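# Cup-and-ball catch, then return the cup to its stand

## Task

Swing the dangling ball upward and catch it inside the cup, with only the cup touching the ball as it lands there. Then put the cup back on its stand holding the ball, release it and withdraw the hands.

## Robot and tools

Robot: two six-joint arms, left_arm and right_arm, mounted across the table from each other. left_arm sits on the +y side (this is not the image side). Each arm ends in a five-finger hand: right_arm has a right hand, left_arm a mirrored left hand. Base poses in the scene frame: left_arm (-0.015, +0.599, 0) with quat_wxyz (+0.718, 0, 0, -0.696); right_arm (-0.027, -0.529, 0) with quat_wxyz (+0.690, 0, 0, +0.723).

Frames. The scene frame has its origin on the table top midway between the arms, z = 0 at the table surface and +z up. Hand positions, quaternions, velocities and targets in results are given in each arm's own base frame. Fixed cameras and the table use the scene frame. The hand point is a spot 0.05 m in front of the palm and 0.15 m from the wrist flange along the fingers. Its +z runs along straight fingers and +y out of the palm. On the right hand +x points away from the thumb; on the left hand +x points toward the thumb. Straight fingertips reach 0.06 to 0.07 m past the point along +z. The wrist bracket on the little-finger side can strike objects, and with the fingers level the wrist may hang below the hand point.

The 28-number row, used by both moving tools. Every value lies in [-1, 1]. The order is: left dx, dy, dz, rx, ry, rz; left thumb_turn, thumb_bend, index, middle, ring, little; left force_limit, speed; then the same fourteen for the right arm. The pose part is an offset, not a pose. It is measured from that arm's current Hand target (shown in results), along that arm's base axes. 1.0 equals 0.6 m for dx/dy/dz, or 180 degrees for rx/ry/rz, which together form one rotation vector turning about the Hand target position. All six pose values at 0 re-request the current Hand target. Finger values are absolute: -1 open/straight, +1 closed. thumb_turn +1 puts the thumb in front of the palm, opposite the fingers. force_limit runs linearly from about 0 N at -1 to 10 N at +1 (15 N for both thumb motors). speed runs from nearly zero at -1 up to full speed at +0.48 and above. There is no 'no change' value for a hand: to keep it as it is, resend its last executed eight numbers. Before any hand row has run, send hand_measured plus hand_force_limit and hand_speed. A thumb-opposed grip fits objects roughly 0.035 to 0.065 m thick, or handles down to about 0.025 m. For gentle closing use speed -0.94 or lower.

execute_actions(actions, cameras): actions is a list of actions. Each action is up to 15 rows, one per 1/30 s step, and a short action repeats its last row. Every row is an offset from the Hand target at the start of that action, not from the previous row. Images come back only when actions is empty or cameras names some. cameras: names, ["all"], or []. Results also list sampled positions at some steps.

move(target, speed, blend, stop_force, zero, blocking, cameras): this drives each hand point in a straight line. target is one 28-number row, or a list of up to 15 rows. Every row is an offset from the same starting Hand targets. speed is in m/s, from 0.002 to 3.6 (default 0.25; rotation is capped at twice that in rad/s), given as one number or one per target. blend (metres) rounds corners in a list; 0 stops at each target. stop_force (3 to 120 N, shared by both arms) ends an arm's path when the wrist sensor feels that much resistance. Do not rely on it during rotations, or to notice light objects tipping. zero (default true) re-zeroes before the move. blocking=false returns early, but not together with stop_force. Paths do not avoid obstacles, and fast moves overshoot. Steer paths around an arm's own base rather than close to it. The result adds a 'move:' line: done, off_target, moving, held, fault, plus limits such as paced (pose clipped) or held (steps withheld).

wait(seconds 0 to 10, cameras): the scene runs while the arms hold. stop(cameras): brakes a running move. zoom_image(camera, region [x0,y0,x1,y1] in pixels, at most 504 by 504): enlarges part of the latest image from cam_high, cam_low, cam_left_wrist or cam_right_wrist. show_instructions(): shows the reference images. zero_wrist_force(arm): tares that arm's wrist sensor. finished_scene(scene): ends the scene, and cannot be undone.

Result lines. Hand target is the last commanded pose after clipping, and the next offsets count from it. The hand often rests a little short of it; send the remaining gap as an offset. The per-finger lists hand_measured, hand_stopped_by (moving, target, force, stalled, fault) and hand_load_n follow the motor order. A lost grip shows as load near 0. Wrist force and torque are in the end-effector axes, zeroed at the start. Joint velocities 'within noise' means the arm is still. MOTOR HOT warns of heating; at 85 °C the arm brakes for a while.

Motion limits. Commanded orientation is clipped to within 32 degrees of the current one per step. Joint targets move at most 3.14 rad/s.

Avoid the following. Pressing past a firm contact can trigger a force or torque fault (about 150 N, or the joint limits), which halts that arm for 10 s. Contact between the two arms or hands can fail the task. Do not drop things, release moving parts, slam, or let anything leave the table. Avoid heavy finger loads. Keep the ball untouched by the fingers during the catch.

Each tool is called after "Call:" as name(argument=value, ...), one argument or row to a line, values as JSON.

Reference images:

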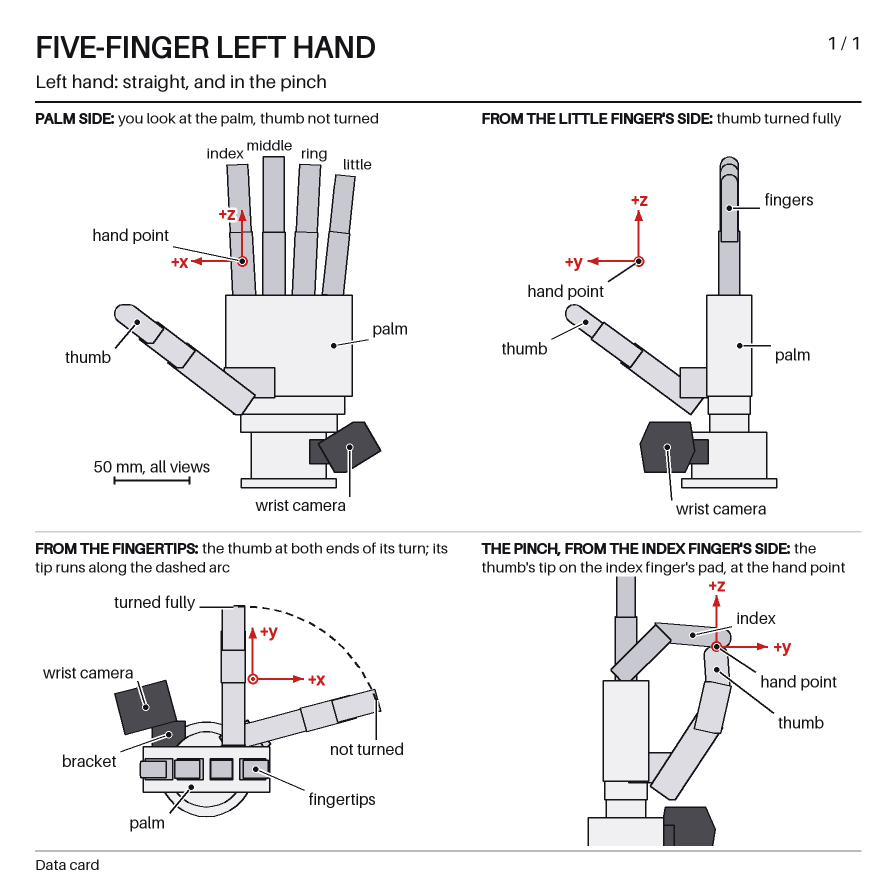

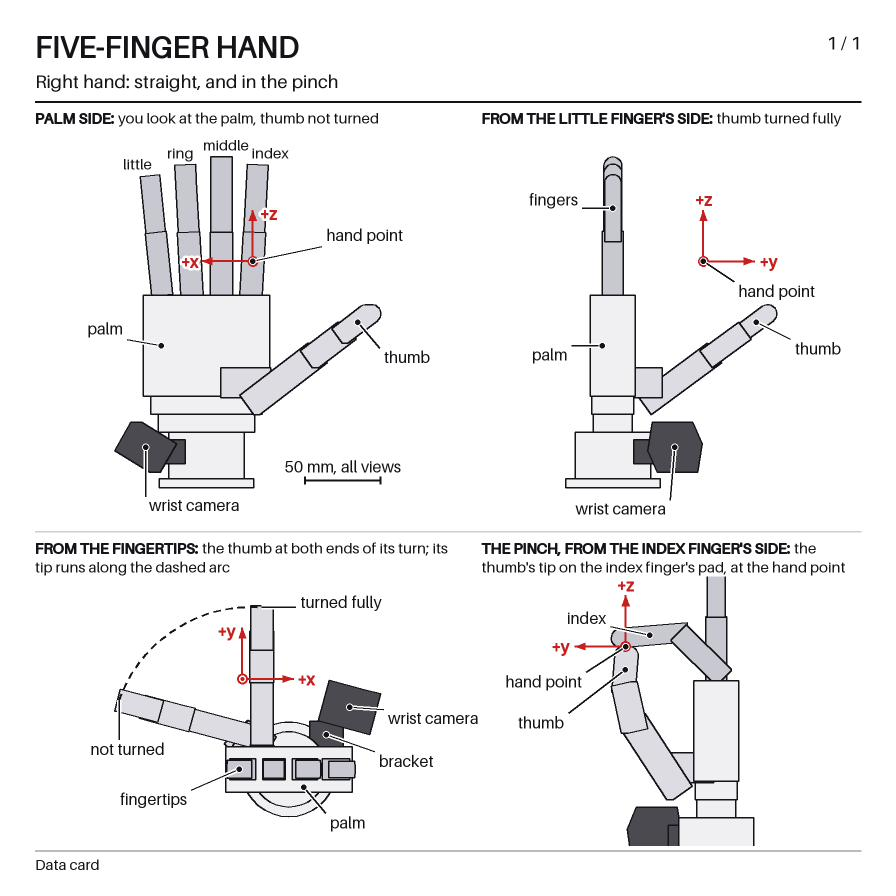

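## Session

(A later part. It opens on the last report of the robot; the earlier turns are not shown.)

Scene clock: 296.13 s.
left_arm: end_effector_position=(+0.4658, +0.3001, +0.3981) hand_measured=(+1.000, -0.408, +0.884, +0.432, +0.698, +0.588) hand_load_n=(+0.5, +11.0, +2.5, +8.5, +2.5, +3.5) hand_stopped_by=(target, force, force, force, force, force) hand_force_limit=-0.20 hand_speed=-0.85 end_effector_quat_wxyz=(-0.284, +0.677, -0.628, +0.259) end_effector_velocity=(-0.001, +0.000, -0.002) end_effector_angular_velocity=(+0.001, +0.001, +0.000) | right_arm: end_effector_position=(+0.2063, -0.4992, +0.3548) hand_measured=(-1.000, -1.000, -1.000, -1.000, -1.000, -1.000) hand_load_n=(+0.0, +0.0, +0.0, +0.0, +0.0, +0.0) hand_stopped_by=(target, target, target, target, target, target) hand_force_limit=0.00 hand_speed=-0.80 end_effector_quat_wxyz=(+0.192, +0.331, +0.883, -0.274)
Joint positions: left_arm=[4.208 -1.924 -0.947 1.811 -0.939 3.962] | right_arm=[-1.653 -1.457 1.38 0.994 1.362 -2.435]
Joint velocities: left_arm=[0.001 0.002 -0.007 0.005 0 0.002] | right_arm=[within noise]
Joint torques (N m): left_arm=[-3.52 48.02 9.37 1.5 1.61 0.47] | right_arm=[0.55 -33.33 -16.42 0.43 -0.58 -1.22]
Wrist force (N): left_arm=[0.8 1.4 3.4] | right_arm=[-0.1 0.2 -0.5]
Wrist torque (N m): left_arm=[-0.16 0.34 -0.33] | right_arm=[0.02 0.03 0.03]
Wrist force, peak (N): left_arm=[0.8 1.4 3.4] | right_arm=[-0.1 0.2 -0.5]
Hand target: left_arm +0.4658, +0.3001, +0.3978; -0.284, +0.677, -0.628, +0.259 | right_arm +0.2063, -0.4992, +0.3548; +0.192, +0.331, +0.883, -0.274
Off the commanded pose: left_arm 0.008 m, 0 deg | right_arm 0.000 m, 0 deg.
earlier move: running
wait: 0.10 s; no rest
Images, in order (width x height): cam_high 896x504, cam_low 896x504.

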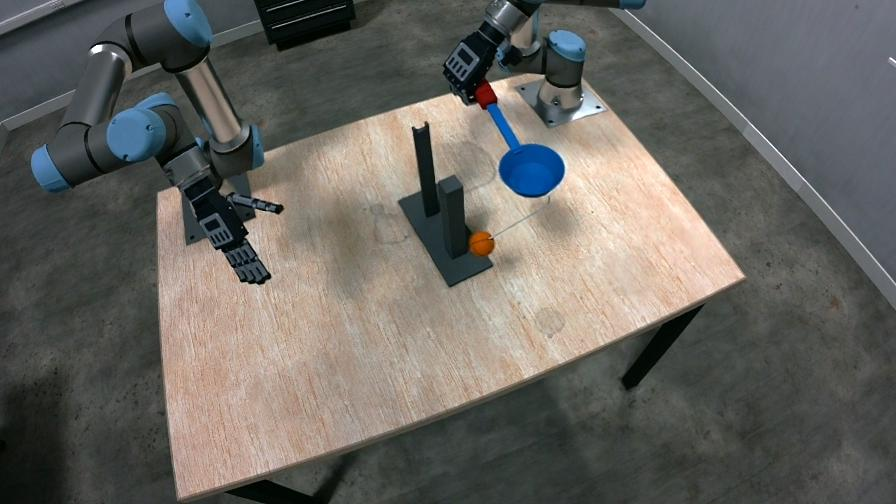

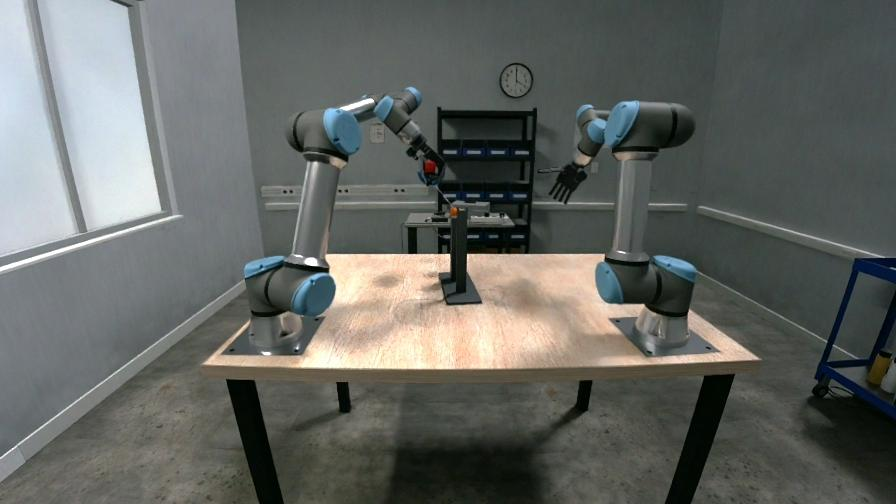

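Call:
wait(
  seconds=10,
)

Call:
wait(
  seconds=0.333,
)

Call:
execute_actions(
  actions=[
    [[0,0,0,0,0,0,1,0.9,0.9,0.9,0.8,0.8,-0.2,-0.85,0,0,0,0,0,0,-1,-1,-1,-1,-1,-1,0,-0.8],[-0.0114,0.0134,0,0,0,0,1,0.9,0.9,0.9,0.8,0.8,-0.2,-0.85,0,0,0,0,0,0,-1,-1,-1,-1,-1,-1,0,-0.8],[-0.025,0.0294,0,0,0,0,1,0.9,0.9,0.9,0.8,0.8,-0.2,-0.85,0,0,0,0,0,0,-1,-1,-1,-1,-1,-1,0,-0.8],[-0.0401,0.0472,0,0,0,0,1,0.9,0.9,0.9,0.8,0.8,-0.2,-0.85,0,0,0,0,0,0,-1,-1,-1,-1,-1,-1,0,-0.8],[-0.0559,0.0657,0,0,0,0,1,0.9,0.9,0.9,0.8,0.8,-0.2,-0.85,0,0,0,0,0,0,-1,-1,-1,-1,-1,-1,0,-0.8],[-0.0716,0.0842,0,0,0,0,1,0.9,0.9,0.9,0.8,0.8,-0.2,-0.85,0,0,0,0,0,0,-1,-1,-1,-1,-1,-1,0,-0.8],[-0.0864,0.1016,0,0,0,0,1,0.9,0.9,0.9,0.8,0.8,-0.2,-0.85,0,0,0,0,0,0,-1,-1,-1,-1,-1,-1,0,-0.8],[-0.0995,0.117,0,0,0,0,1,0.9,0.9,0.9,0.8,0.8,-0.2,-0.85,0,0,0,0,0,0,-1,-1,-1,-1,-1,-1,0,-0.8],[-0.1103,0.1297,0,0,0,0,1,0.9,0.9,0.9,0.8,0.8,-0.2,-0.85,0,0,0,0,0,0,-1,-1,-1,-1,-1,-1,0,-0.8],[-0.1183,0.1391,0,0,0,0,1,0.9,0.9,0.9,0.8,0.8,-0.2,-0.85,0,0,0,0,0,0,-1,-1,-1,-1,-1,-1,0,-0.8],[-0.1229,0.1446,0,0,0,0,1,0.9,0.9,0.9,0.8,0.8,-0.2,-0.85,0,0,0,0,0,0,-1,-1,-1,-1,-1,-1,0,-0.8],[-0.1241,0.1459,0,0,0,0,1,0.9,0.9,0.9,0.8,0.8,-0.2,-0.85,0,0,0,0,0,0,-1,-1,-1,-1,-1,-1,0,-0.8],[-0.1216,0.143,0,0,0,0,1,0.9,0.9,0.9,0.8,0.8,-0.2,-0.85,0,0,0,0,0,0,-1,-1,-1,-1,-1,-1,0,-0.8],[-0.1158,0.1361,0,0,0,0,1,0.9,0.9,0.9,0.8,0.8,-0.2,-0.85,0,0,0,0,0,0,-1,-1,-1,-1,-1,-1,0,-0.8],[-0.1067,0.1255,0,0,0,0,1,0.9,0.9,0.9,0.8,0.8,-0.2,-0.85,0,0,0,0,0,0,-1,-1,-1,-1,-1,-1,0,-0.8]],
    [[0.0117,-0.0138,0,0,0,0,1,0.9,0.9,0.9,0.8,0.8,-0.2,-0.85,0,0,0,0,0,0,-1,-1,-1,-1,-1,-1,0,-0.8],[0.0255,-0.0301,0,0,0,0,1,0.9,0.9,0.9,0.8,0.8,-0.2,-0.85,0,0,0,0,0,0,-1,-1,-1,-1,-1,-1,0,-0.8],[0.0408,-0.048,0,0,0,0,1,0.9,0.9,0.9,0.8,0.8,-0.2,-0.85,0,0,0,0,0,0,-1,-1,-1,-1,-1,-1,0,-0.8],[0.0566,-0.0666,0,0,0,0,1,0.9,0.9,0.9,0.8,0.8,-0.2,-0.85,0,0,0,0,0,0,-1,-1,-1,-1,-1,-1,0,-0.8],[0.0722,-0.0849,0,0,0,0,1,0.9,0.9,0.9,0.8,0.8,-0.2,-0.85,0,0,0,0,0,0,-1,-1,-1,-1,-1,-1,0,-0.8],[0.0868,-0.1021,0,0,0,0,1,0.9,0.9,0.9,0.8,0.8,-0.2,-0.85,0,0,0,0,0,0,-1,-1,-1,-1,-1,-1,0,-0.8],[0.0997,-0.1173,0,0,0,0,1,0.9,0.9,0.9,0.8,0.8,-0.2,-0.85,0,0,0,0,0,0,-1,-1,-1,-1,-1,-1,0,-0.8],[0.1102,-0.1296,0,0,0,0,1,0.9,0.9,0.9,0.8,0.8,-0.2,-0.85,0,0,0,0,0,0,-1,-1,-1,-1,-1,-1,0,-0.8],[0.1177,-0.1385,0,0,0,0,1,0.9,0.9,0.9,0.8,0.8,-0.2,-0.85,0,0,0,0,0,0,-1,-1,-1,-1,-1,-1,0,-0.8],[0.122,-0.1435,0,0,0,0,1,0.9,0.9,0.9,0.8,0.8,-0.2,-0.85,0,0,0,0,0,0,-1,-1,-1,-1,-1,-1,0,-0.8],[0.1227,-0.1443,0,0,0,0,1,0.9,0.9,0.9,0.8,0.8,-0.2,-0.85,0,0,0,0,0,0,-1,-1,-1,-1,-1,-1,0,-0.8],[0.1198,-0.1409,0,0,0,0,1,0.9,0.9,0.9,0.8,0.8,-0.2,-0.85,0,0,0,0,0,0,-1,-1,-1,-1,-1,-1,0,-0.8],[0.1135,-0.1335,0,0,0,0,1,0.9,0.9,0.9,0.8,0.8,-0.2,-0.85,0,0,0,0,0,0,-1,-1,-1,-1,-1,-1,0,-0.8],[0.1067,-0.1255,0,0,0,0,1,0.9,0.9,0.9,0.8,0.8,-0.2,-0.85,0,0,0,0,0,0,-1,-1,-1,-1,-1,-1,0,-0.8],[0.1067,-0.1255,0,0,0,0,1,0.9,0.9,0.9,0.8,0.8,-0.2,-0.85,0,0,0,0,0,0,-1,-1,-1,-1,-1,-1,0,-0.8]],
  ],
  cameras=["cam_high","cam_low"],
)

Call:
move(
  target=[0,0,0.016667,0,0,0,1,0.9,0.9,0.9,0.8,0.8,-0.2,-0.85,0,0,0,0,0,0,-1,-1,-1,-1,-1,-1,0,-0.8],
  speed=0.002,
  blocking=false,
  cameras=["cam_high","cam_low"],
)

Call:
wait(
  seconds=0.1,
  cameras=["cam_high","cam_low"],
)

Call:
wait(
  seconds=0.1,
  cameras=["cam_high","cam_low"],
)

Call:
wait(
  seconds=0.1,
  cameras=["cam_high","cam_low"],
)

Call:
wait(
  seconds=0.1,
  cameras=["cam_high","cam_low"],
)

Call:
wait(
  seconds=0.1,
  cameras=["cam_high","cam_low"],
)

Scene clock: 300.27 s.
left_arm: end_effector_position=(+0.4658, +0.3001, +0.3901) hand_measured=(+1.000, -0.408, +0.884, +0.432, +0.698, +0.588) hand_load_n=(+0.5, +10.5, +2.5, +8.5, +2.5, +3.0) hand_stopped_by=(target, force, force, force, force, force) hand_force_limit=-0.20 hand_speed=-0.85 end_effector_quat_wxyz=(-0.284, +0.677, -0.628, +0.259) | right_arm: end_effector_position=(+0.2063, -0.4992, +0.3548) hand_measured=(-1.000, -1.000, -1.000, -1.000, -1.000, -1.000) hand_load_n=(+0.0, -0.5, +0.0, +0.0, +0.0, +0.0) hand_stopped_by=(target, target, target, target, target, target) hand_force_limit=0.00 hand_speed=-0.80 end_effector_quat_wxyz=(+0.192, +0.331, +0.883, -0.274)
Joint positions: left_arm=[4.208 -1.918 -0.977 1.834 -0.939 3.962] | right_arm=[-1.653 -1.457 1.38 0.994 1.362 -2.435]
Joint torques (N m): left_arm=[-4.1 47.77 8.82 1.53 -0.51 1.85] | right_arm=[0.09 -33.2 -16.82 0.49 -0.66 -1.16]
Wrist force (N): left_arm=[1.1 1.3 3.0] | right_arm=[0.0 0.0 -0.4]
Wrist torque (N m): left_arm=[-0.16 0.25 -0.37] | right_arm=[0.00 0.00 0.03]
Wrist force, peak (N): left_arm=[0.7 1.9 3.7] | right_arm=[-0.3 0.2 -0.6]
Hand target: left_arm +0.4658, +0.3001, +0.3900; -0.284, +0.677, -0.628, +0.259 | right_arm +0.2063, -0.4992, +0.3548; +0.192, +0.331, +0.883, -0.274
Off the commanded pose: left_arm 0.000 m, 0 deg | right_arm 0.000 m, 0 deg.
earlier move: done
wait: 0.30 of 10 s (the move ended)

Scene clock: 300.60 s.
left_arm: end_effector_position=(+0.4658, +0.3001, +0.3900) hand_measured=(+1.000, -0.408, +0.884, +0.432, +0.698, +0.588) hand_load_n=(+0.5, +10.5, +2.5, +8.5, +3.0, +3.0) hand_stopped_by=(target, force, force, force, force, force) hand_force_limit=-0.20 hand_speed=-0.85 end_effector_quat_wxyz=(-0.284, +0.677, -0.628, +0.259) | right_arm: end_effector_position=(+0.2063, -0.4992, +0.3548) hand_measured=(-1.000, -1.000, -1.000, -1.000, -1.000, -1.000) hand_load_n=(+0.0, +0.0, +0.0, +0.0, +0.0, +0.0) hand_stopped_by=(target, target, target, target, target, target) hand_force_limit=0.00 hand_speed=-0.80 end_effector_quat_wxyz=(+0.192, +0.331, +0.883, -0.274)
Joint positions: left_arm=[4.208 -1.918 -0.977 1.835 -0.939 3.962] | right_arm=[-1.653 -1.457 1.38 0.994 1.362 -2.435]
Joint torques (N m): left_arm=[-3.44 47.14 9.26 1.52 -0.63 1.81] | right_arm=[-0.07 -32.96 -16.09 0.45 -0.75 -1.17]
Wrist force (N): left_arm=[1.0 1.9 3.3] | right_arm=[-0.1 0.0 -0.2]
Wrist torque (N m): left_arm=[-0.12 0.36 -0.43] | right_arm=[-0.01 0.03 0.02]
Wrist force, peak (N): left_arm=[1.1 2.0 3.4] | right_arm=[-0.1 -0.1 -0.5]
Hand target: left_arm +0.4658, +0.3001, +0.3900; -0.284, +0.677, -0.628, +0.259 | right_arm +0.2063, -0.4992, +0.3548; +0.192, +0.331, +0.883, -0.274
Off the commanded pose: left_arm 0.000 m, 0 deg | right_arm 0.000 m, 0 deg.
wait: 0.33 s; at rest by 0.17 s

Scene clock: 301.93 s.
left_arm: end_effector_position=(+0.4657, +0.3000, +0.3901) hand_measured=(+1.000, -0.408, +0.884, +0.432, +0.698, +0.588) hand_load_n=(+0.5, +10.5, +2.5, +8.5, +3.0, +3.0) hand_stopped_by=(target, force, force, force, force, force) hand_force_limit=-0.20 hand_speed=-0.85 end_effector_quat_wxyz=(-0.284, +0.677, -0.628, +0.260) | right_arm: end_effector_position=(+0.2063, -0.4992, +0.3548) hand_measured=(-1.000, -1.000, -1.000, -1.000, -1.000, -1.000) hand_load_n=(+0.0, +0.0, +0.0, +0.0, +0.0, +0.0) hand_stopped_by=(target, target, target, target, target, target) hand_force_limit=0.00 hand_speed=-0.80 end_effector_quat_wxyz=(+0.192, +0.331, +0.883, -0.274)
Joint positions: left_arm=[4.208 -1.918 -0.977 1.835 -0.938 3.962] | right_arm=[-1.653 -1.457 1.38 0.994 1.362 -2.435]
Joint torques (N m): left_arm=[-9.27 21.94 31.14 1.62 -0.89 -1.55] | right_arm=[0.85 -32.95 -16.37 0.47 -0.6 -1.18]
Wrist force (N): left_arm=[1.0 1.4 3.0] | right_arm=[-0.1 0.2 -0.5]
Wrist torque (N m): left_arm=[-0.14 0.29 -0.39] | right_arm=[0.04 0.03 0.03]
Wrist force, peak (N): left_arm=[2.7 0.9 4.4] | right_arm=[0.0 0.1 -0.6]
Hand target: left_arm +0.4658, +0.3001, +0.3900; -0.284, +0.677, -0.628, +0.259 | right_arm +0.2063, -0.4992, +0.3548; +0.192, +0.331, +0.883, -0.274
Off the commanded pose: left_arm 0.000 m, 0 deg | right_arm 0.000 m, 0 deg.
Step readings (end_effector_position of left_arm | right_arm):
0: (+0.4658, +0.3001, +0.3900) | (+0.2063, -0.4992, +0.3548)
1: (+0.4658, +0.3001, +0.3900) | (+0.2063, -0.4992, +0.3548)
2: (+0.4658, +0.3001, +0.3900) | (+0.2063, -0.4992, +0.3548)
4: (+0.4638, +0.3023, +0.3901) | (+0.2063, -0.4992, +0.3548)
8: (+0.4457, +0.3237, +0.3901) | (+0.2063, -0.4992, +0.3548)
15: (+0.4029, +0.3737, +0.3901) | (+0.2063, -0.4992, +0.3548)
16: (+0.4008, +0.3761, +0.3901) | (+0.2063, -0.4992, +0.3548)
17: (+0.4009, +0.3760, +0.3901) | (+0.2063, -0.4992, +0.3548)
19: (+0.4055, +0.3705, +0.3901) | (+0.2063, -0.4992, +0.3548)
23: (+0.4288, +0.3411, +0.3904) | (+0.2063, -0.4992, +0.3548)
30: (+0.4644, +0.2988, +0.3904) | (+0.2063, -0.4992, +0.3548)
Images, in order (width x height): cam_high 896x504, cam_low 896x504.

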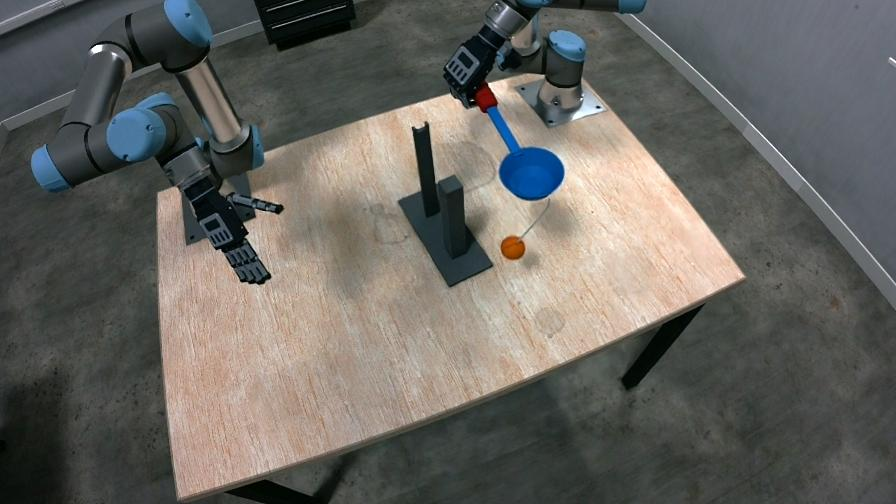

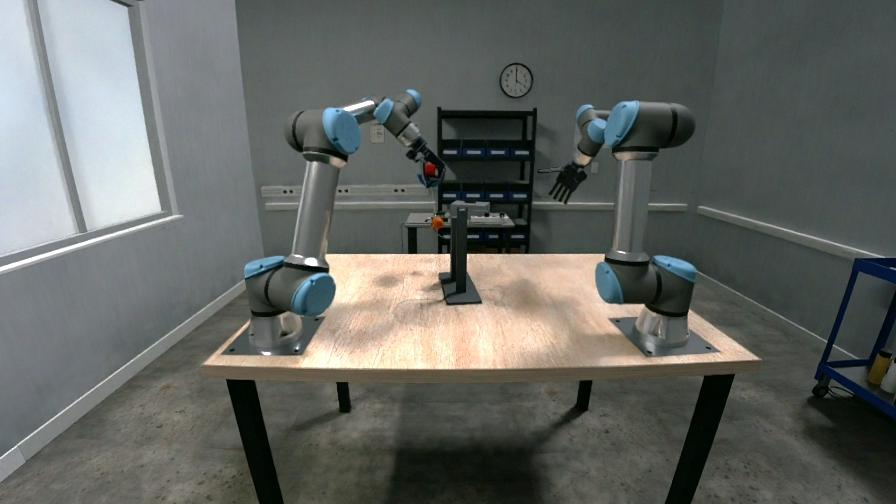

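Scene clock: 302.43 s.
left_arm: end_effector_position=(+0.4658, +0.3001, +0.3907) hand_measured=(+1.000, -0.408, +0.884, +0.432, +0.698, +0.588) hand_load_n=(+0.5, +10.5, +2.5, +9.0, +2.5, +3.0) hand_stopped_by=(target, force, force, force, force, force) hand_force_limit=-0.20 hand_speed=-0.85 end_effector_quat_wxyz=(-0.284, +0.677, -0.628, +0.259) end_effector_velocity=(+0.000, +0.000, +0.002) end_effector_angular_velocity=(-0.002, -0.001, +0.000) | right_arm: end_effector_position=(+0.2063, -0.4992, +0.3548) hand_measured=(-1.000, -1.000, -1.000, -1.000, -1.000, -1.000) hand_load_n=(+0.0, +0.0, +0.0, +0.0, +0.0, +0.0) hand_stopped_by=(target, target, target, target, target, target) hand_force_limit=0.00 hand_speed=-0.80 end_effector_quat_wxyz=(+0.192, +0.331, +0.883, -0.274)
Joint positions: left_arm=[4.208 -1.919 -0.974 1.833 -0.938 3.962] | right_arm=[-1.653 -1.457 1.38 0.994 1.362 -2.435]
Joint velocities: left_arm=[0 -0.002 0.007 -0.006 0.001 -0.001] | right_arm=[within noise]
Joint torques (N m): left_arm=[-9.34 21.49 31.45 -3.63 -0.97 -1.81] | right_arm=[1.05 -32.9 -16.14 0.34 -0.58 -1.2]
Wrist force (N): left_arm=[0.8 1.5 3.1] | right_arm=[-0.1 -0.1 -0.3]
Wrist torque (N m): left_arm=[-0.14 0.27 -0.34] | right_arm=[-0.02 0.02 0.02]
Wrist force, peak (N): left_arm=[0.9 1.6 3.4] | right_arm=[0.0 0.1 -0.5]
Hand target: left_arm +0.4658, +0.3001, +0.3910; -0.284, +0.677, -0.628, +0.259 | right_arm +0.2063, -0.4992, +0.3548; +0.192, +0.331, +0.883, -0.274
Off the commanded pose: left_arm 0.009 m, 0 deg | right_arm 0.000 m, 0 deg.
move: running
Images, in order (width x height): cam_high 896x504, cam_low 896x504.

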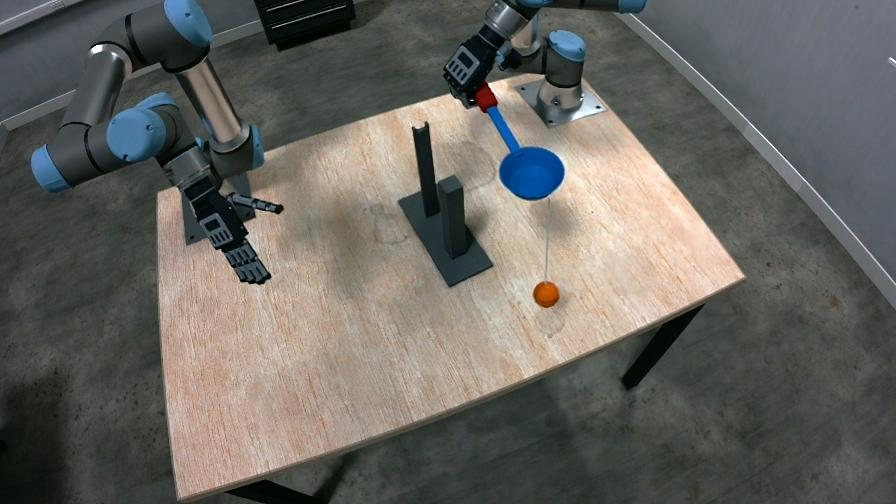

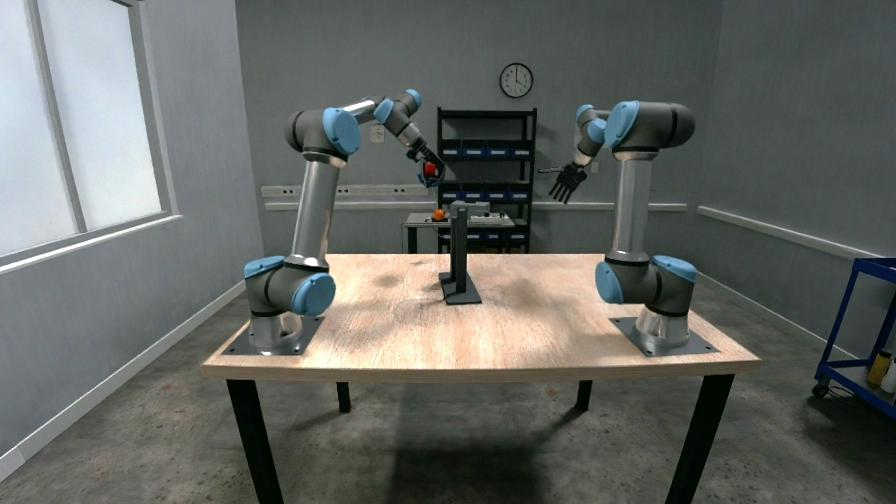

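Scene clock: 302.53 s.
left_arm: end_effector_position=(+0.4658, +0.3001, +0.3909) hand_measured=(+1.000, -0.408, +0.884, +0.432, +0.698, +0.588) hand_load_n=(+0.5, +10.5, +2.5, +8.5, +2.5, +2.5) hand_stopped_by=(target, force, force, force, force, force) hand_force_limit=-0.20 hand_speed=-0.85 end_effector_quat_wxyz=(-0.284, +0.677, -0.628, +0.259) end_effector_velocity=(+0.000, +0.000, +0.002) end_effector_angular_velocity=(+0.000, +0.000, +0.001) | right_arm: end_effector_position=(+0.2063, -0.4992, +0.3548) hand_measured=(-1.000, -1.000, -1.000, -1.000, -1.000, -1.000) hand_load_n=(+0.0, +0.0, +0.0, -0.5, +0.0, +0.0) hand_stopped_by=(target, target, target, target, target, target) hand_force_limit=0.00 hand_speed=-0.80 end_effector_quat_wxyz=(+0.192, +0.331, +0.883, -0.274)
Joint positions: left_arm=[4.208 -1.919 -0.974 1.832 -0.938 3.962] | right_arm=[-1.653 -1.457 1.38 0.994 1.362 -2.435]
Joint velocities: left_arm=[0 -0.001 0.007 -0.006 0 0] | right_arm=[within noise]
Joint torques (N m): left_arm=[-9.57 21.13 30.62 -3.71 -0.99 -1.82] | right_arm=[0.33 -33.21 -16.09 0.51 -0.55 -1.09]
Wrist force (N): left_arm=[0.8 1.4 3.3] | right_arm=[-0.1 0.0 -0.4]
Wrist torque (N m): left_arm=[-0.14 0.28 -0.31] | right_arm=[-0.01 0.03 0.02]
Wrist force, peak (N): left_arm=[0.8 1.5 3.5] | right_arm=[-0.2 0.1 -0.4]
Hand target: left_arm +0.4658, +0.3001, +0.3912; -0.284, +0.677, -0.628, +0.259 | right_arm +0.2063, -0.4992, +0.3548; +0.192, +0.331, +0.883, -0.274
Off the commanded pose: left_arm 0.009 m, 0 deg | right_arm 0.000 m, 0 deg.
earlier move: running
wait: 0.10 s; no rest
Images, in order (width x height): cam_high 896x504, cam_low 896x504.

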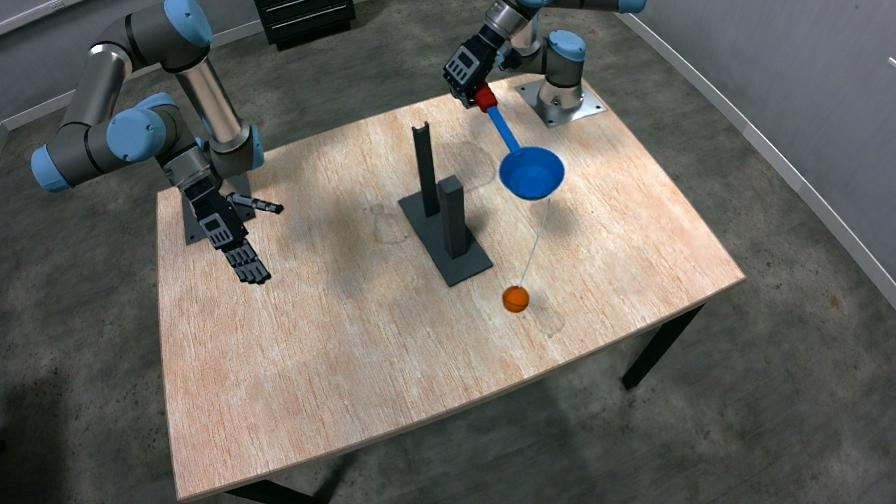

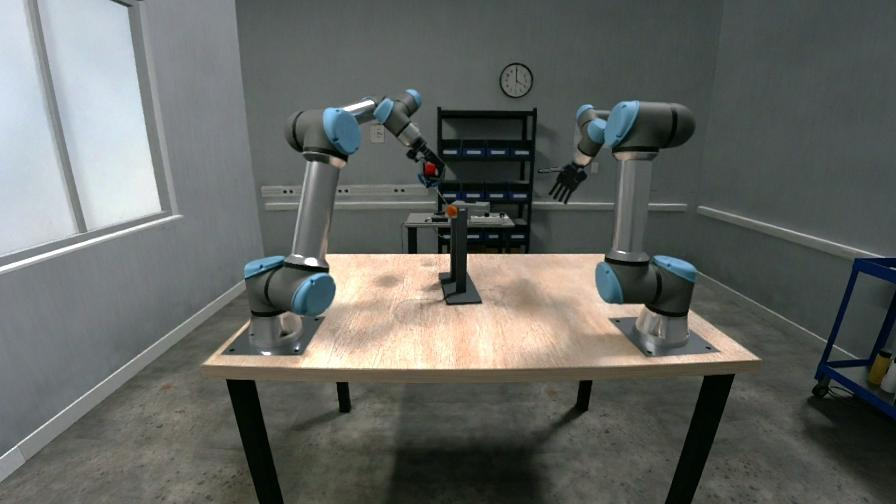

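Scene clock: 302.63 s.
left_arm: end_effector_position=(+0.4658, +0.3001, +0.3911) hand_measured=(+1.000, -0.408, +0.884, +0.432, +0.698, +0.588) hand_load_n=(+1.0, +10.5, +2.5, +8.5, +2.5, +3.0) hand_stopped_by=(target, force, force, force, force, force) hand_force_limit=-0.20 hand_speed=-0.85 end_effector_quat_wxyz=(-0.284, +0.677, -0.628, +0.259) end_effector_velocity=(+0.000, -0.001, +0.002) end_effector_angular_velocity=(+0.000, -0.001, -0.001) | right_arm: end_effector_position=(+0.2063, -0.4992, +0.3548) hand_measured=(-1.000, -1.000, -1.000, -1.000, -1.000, -1.000) hand_load_n=(+0.0, -0.5, +0.0, -0.5, -0.5, +0.0) hand_stopped_by=(target, target, target, target, target, target) hand_force_limit=0.00 hand_speed=-0.80 end_effector_quat_wxyz=(+0.192, +0.331, +0.883, -0.274)
Joint positions: left_arm=[4.208 -1.919 -0.973 1.832 -0.938 3.962] | right_arm=[-1.653 -1.457 1.38 0.994 1.362 -2.435]
Joint velocities: left_arm=[-0.001 -0.001 0.008 -0.006 0.001 -0.001] | right_arm=[within noise]
Joint torques (N m): left_arm=[-9.4 20.8 30.86 -3.68 -1 -1.8] | right_arm=[0.88 -32.9 -16.01 0.36 -0.7 -1.01]
Wrist force (N): left_arm=[0.9 1.5 3.3] | right_arm=[-0.1 0.0 -0.5]
Wrist torque (N m): left_arm=[-0.13 0.29 -0.31] | right_arm=[0.00 0.03 0.02]
Wrist force, peak (N): left_arm=[0.9 1.5 3.3] | right_arm=[-0.1 0.0 -0.5]
Hand target: left_arm +0.4658, +0.3001, +0.3914; -0.284, +0.677, -0.628, +0.259 | right_arm +0.2063, -0.4992, +0.3548; +0.192, +0.331, +0.883, -0.274
Off the commanded pose: left_arm 0.009 m, 0 deg | right_arm 0.000 m, 0 deg.
earlier move: running
wait: 0.10 s; no rest
Images, in order (width x height): cam_high 896x504, cam_low 896x504.

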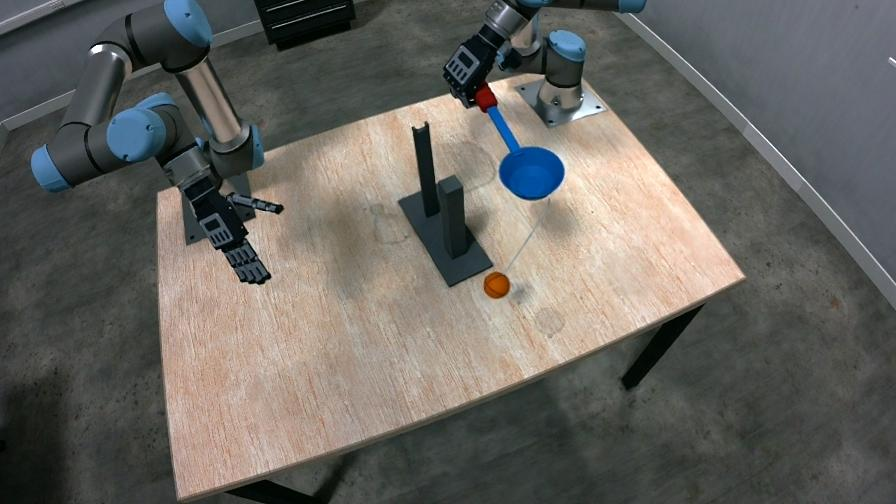

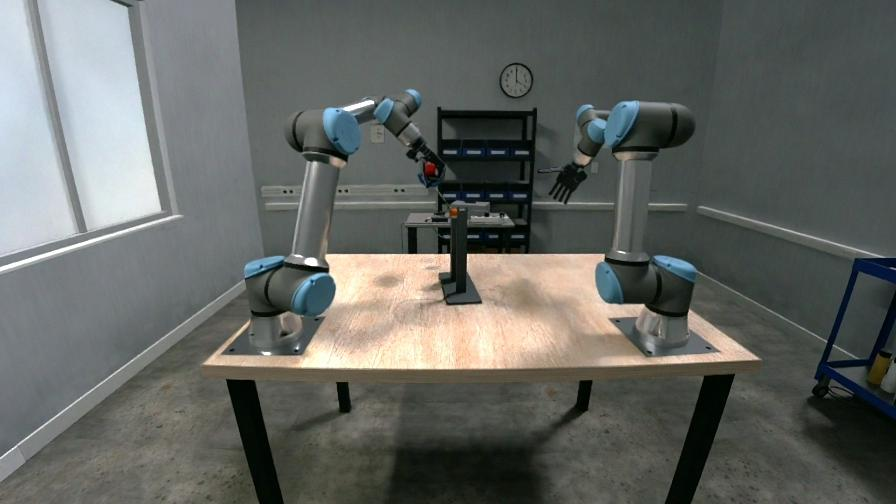

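Scene clock: 302.73 s.
left_arm: end_effector_position=(+0.4658, +0.3001, +0.3913) hand_measured=(+1.000, -0.408, +0.884, +0.432, +0.698, +0.588) hand_load_n=(+0.5, +10.5, +2.5, +8.5, +2.5, +3.0) hand_stopped_by=(target, force, force, force, force, force) hand_force_limit=-0.20 hand_speed=-0.85 end_effector_quat_wxyz=(-0.284, +0.677, -0.628, +0.259) end_effector_velocity=(+0.000, +0.000, +0.002) end_effector_angular_velocity=(-0.001, +0.000, +0.000) | right_arm: end_effector_position=(+0.2063, -0.4992, +0.3548) hand_measured=(-1.000, -1.000, -1.000, -1.000, -1.000, -1.000) hand_load_n=(-0.5, +0.0, +0.0, +0.0, +0.0, +0.0) hand_stopped_by=(target, target, target, target, target, target) hand_force_limit=0.00 hand_speed=-0.80 end_effector_quat_wxyz=(+0.192, +0.331, +0.883, -0.274)
Joint positions: left_arm=[4.208 -1.919 -0.972 1.831 -0.938 3.962] | right_arm=[-1.653 -1.457 1.38 0.994 1.362 -2.435]
Joint velocities: left_arm=[0 -0.002 0.007 -0.006 0 -0.001] | right_arm=[within noise]
Joint torques (N m): left_arm=[-9.69 21.32 31.92 -3.61 -0.99 -1.71] | right_arm=[1.05 -33.06 -16.51 0.54 -0.67 -1.26]
Wrist force (N): left_arm=[1.0 1.6 3.6] | right_arm=[-0.1 0.1 -0.4]
Wrist torque (N m): left_arm=[-0.15 0.33 -0.36] | right_arm=[0.01 0.02 0.03]
Wrist force, peak (N): left_arm=[1.0 1.6 3.6] | right_arm=[-0.1 0.1 -0.5]
Hand target: left_arm +0.4658, +0.3001, +0.3916; -0.284, +0.677, -0.628, +0.259 | right_arm +0.2063, -0.4992, +0.3548; +0.192, +0.331, +0.883, -0.274
Off the commanded pose: left_arm 0.009 m, 0 deg | right_arm 0.000 m, 0 deg.
earlier move: running
wait: 0.10 s; no rest
Images, in order (width x height): cam_high 896x504, cam_low 896x504.

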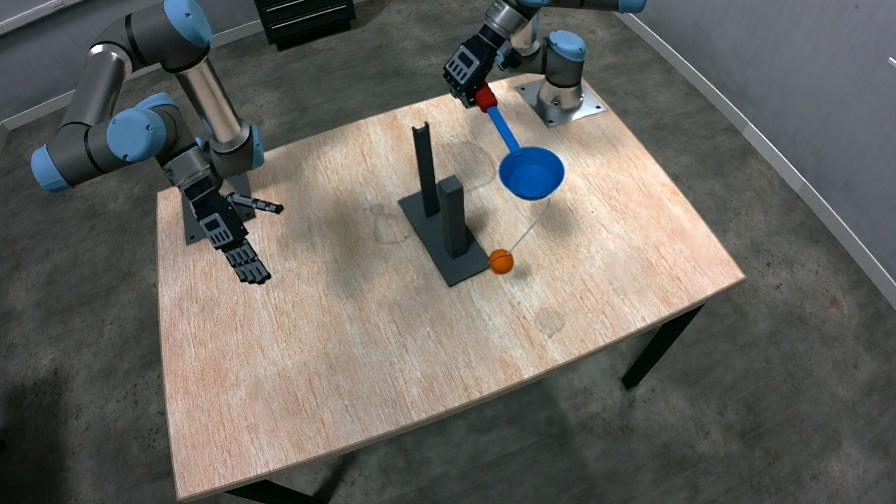

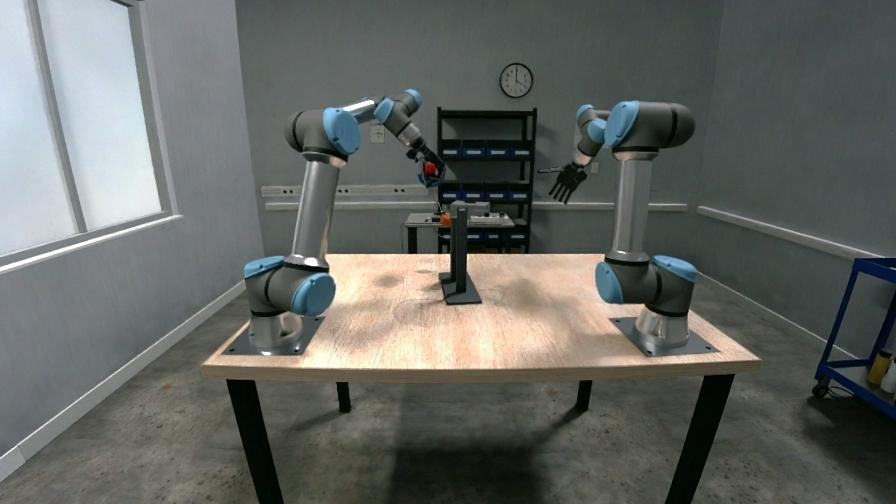

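Scene clock: 302.83 s.
left_arm: end_effector_position=(+0.4658, +0.3001, +0.3915) hand_measured=(+1.000, -0.408, +0.884, +0.432, +0.698, +0.588) hand_load_n=(+0.5, +10.5, +2.5, +8.5, +2.5, +2.5) hand_stopped_by=(target, force, force, force, force, force) hand_force_limit=-0.20 hand_speed=-0.85 end_effector_quat_wxyz=(-0.284, +0.677, -0.628, +0.259) end_effector_velocity=(+0.000, +0.000, +0.002) end_effector_angular_velocity=(+0.001, +0.000, +0.001) | right_arm: end_effector_position=(+0.2063, -0.4992, +0.3548) hand_measured=(-1.000, -1.000, -1.000, -1.000, -1.000, -1.000) hand_load_n=(+0.0, +0.0, +0.5, +0.0, +0.0, +0.0) hand_stopped_by=(target, target, target, target, target, target) hand_force_limit=0.00 hand_speed=-0.80 end_effector_quat_wxyz=(+0.192, +0.331, +0.883, -0.274)
Joint positions: left_arm=[4.208 -1.919 -0.972 1.83 -0.938 3.962] | right_arm=[-1.653 -1.457 1.38 0.994 1.362 -2.435]
Joint velocities: left_arm=[0 -0.001 0.008 -0.005 0 -0.001] | right_arm=[within noise]
Joint torques (N m): left_arm=[-8.89 21.27 31.44 -3.59 -0.86 -1.83] | right_arm=[0.61 -32.97 -16.76 0.52 -0.66 -1.08]
Wrist force (N): left_arm=[1.0 1.9 3.1] | right_arm=[-0.2 0.1 -0.4]
Wrist torque (N m): left_arm=[-0.11 0.27 -0.42] | right_arm=[0.01 0.04 0.02]
Wrist force, peak (N): left_arm=[1.0 1.9 3.1] | right_arm=[-0.2 0.1 -0.4]
Hand target: left_arm +0.4658, +0.3001, +0.3918; -0.284, +0.677, -0.628, +0.259 | right_arm +0.2063, -0.4992, +0.3548; +0.192, +0.331, +0.883, -0.274
Off the commanded pose: left_arm 0.009 m, 0 deg | right_arm 0.000 m, 0 deg.
earlier move: running
wait: 0.10 s; no rest
Images, in order (width x height): cam_high 896x504, cam_low 896x504.

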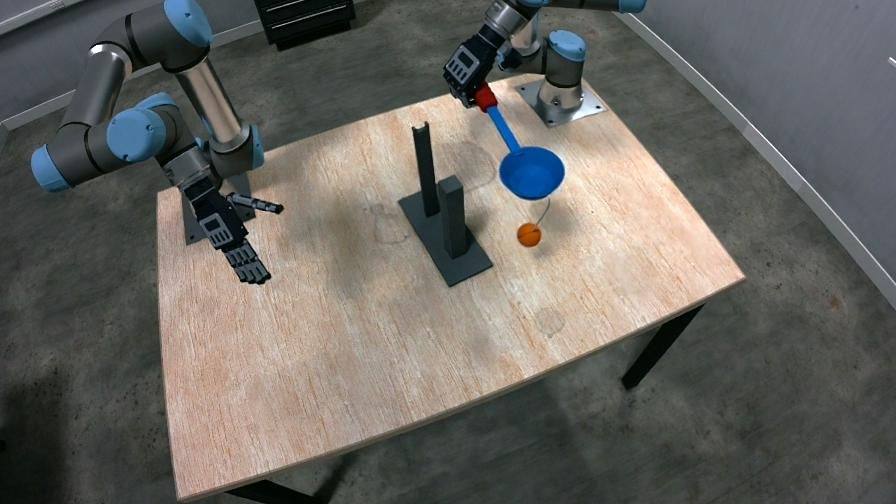

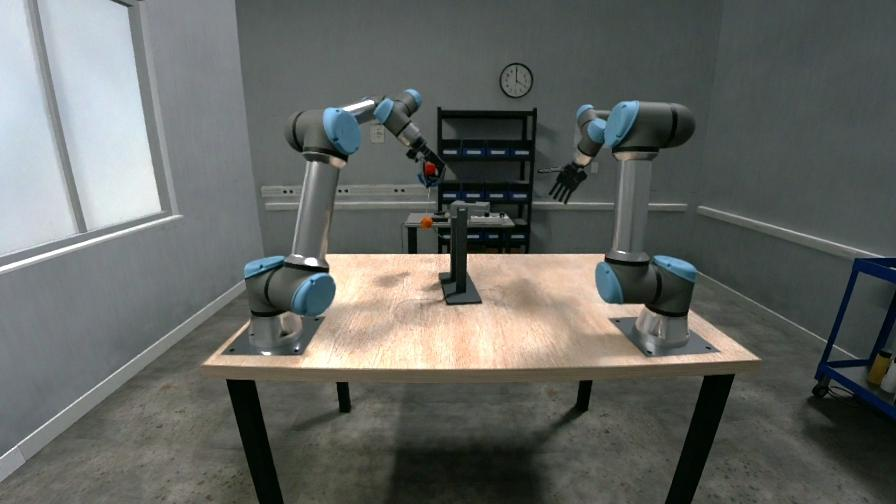

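Scene clock: 302.93 s.
left_arm: end_effector_position=(+0.4658, +0.3001, +0.3917) hand_measured=(+1.000, -0.408, +0.884, +0.432, +0.698, +0.588) hand_load_n=(+1.0, +10.5, +2.5, +8.5, +2.5, +2.5) hand_stopped_by=(target, force, force, force, force, force) hand_force_limit=-0.20 hand_speed=-0.85 end_effector_quat_wxyz=(-0.284, +0.677, -0.628, +0.259) end_effector_velocity=(+0.000, +0.000, +0.002) end_effector_angular_velocity=(+0.000, +0.001, +0.000) | right_arm: end_effector_position=(+0.2063, -0.4992, +0.3548) hand_measured=(-1.000, -1.000, -1.000, -1.000, -1.000, -1.000) hand_load_n=(+0.0, +0.0, +0.0, +0.0, +0.0, +0.0) hand_stopped_by=(target, target, target, target, target, target) hand_force_limit=0.00 hand_speed=-0.80 end_effector_quat_wxyz=(+0.192, +0.331, +0.883, -0.274)
Joint positions: left_arm=[4.208 -1.919 -0.971 1.83 -0.938 3.962] | right_arm=[-1.653 -1.457 1.38 0.994 1.362 -2.435]
Joint velocities: left_arm=[0 -0.001 0.007 -0.006 -0.001 0.001] | right_arm=[within noise]
Joint torques (N m): left_arm=[-9.42 21.13 30.87 -3.69 -0.92 -1.69] | right_arm=[0.43 -33.23 -17.08 0.45 -0.62 -1.04]
Wrist force (N): left_arm=[1.0 1.7 3.0] | right_arm=[-0.2 0.1 -0.3]
Wrist torque (N m): left_arm=[-0.14 0.20 -0.39] | right_arm=[0.02 0.04 0.02]
Wrist force, peak (N): left_arm=[1.0 1.9 3.2] | right_arm=[-0.2 0.1 -0.3]
Hand target: left_arm +0.4658, +0.3001, +0.3920; -0.284, +0.677, -0.628, +0.259 | right_arm +0.2063, -0.4992, +0.3548; +0.192, +0.331, +0.883, -0.274
Off the commanded pose: left_arm 0.008 m, 0 deg | right_arm 0.000 m, 0 deg.
earlier move: running
wait: 0.10 s; no rest
Images, in order (width x height): cam_high 896x504, cam_low 896x504.

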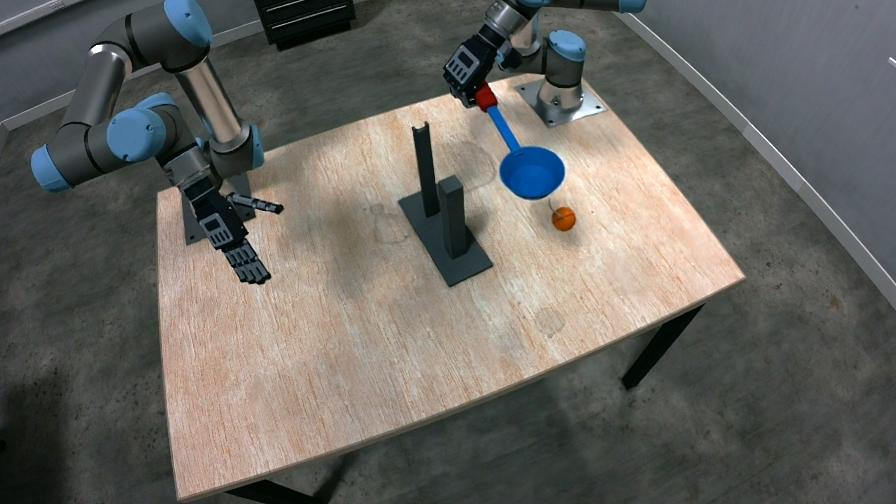

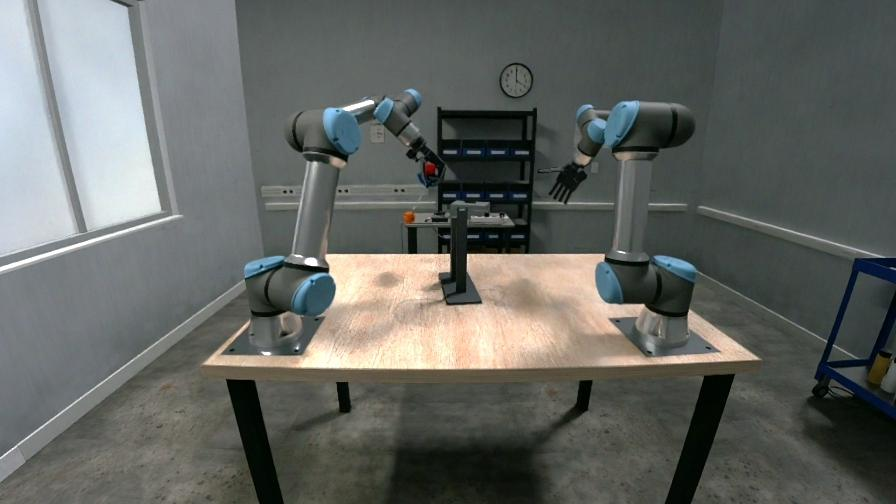

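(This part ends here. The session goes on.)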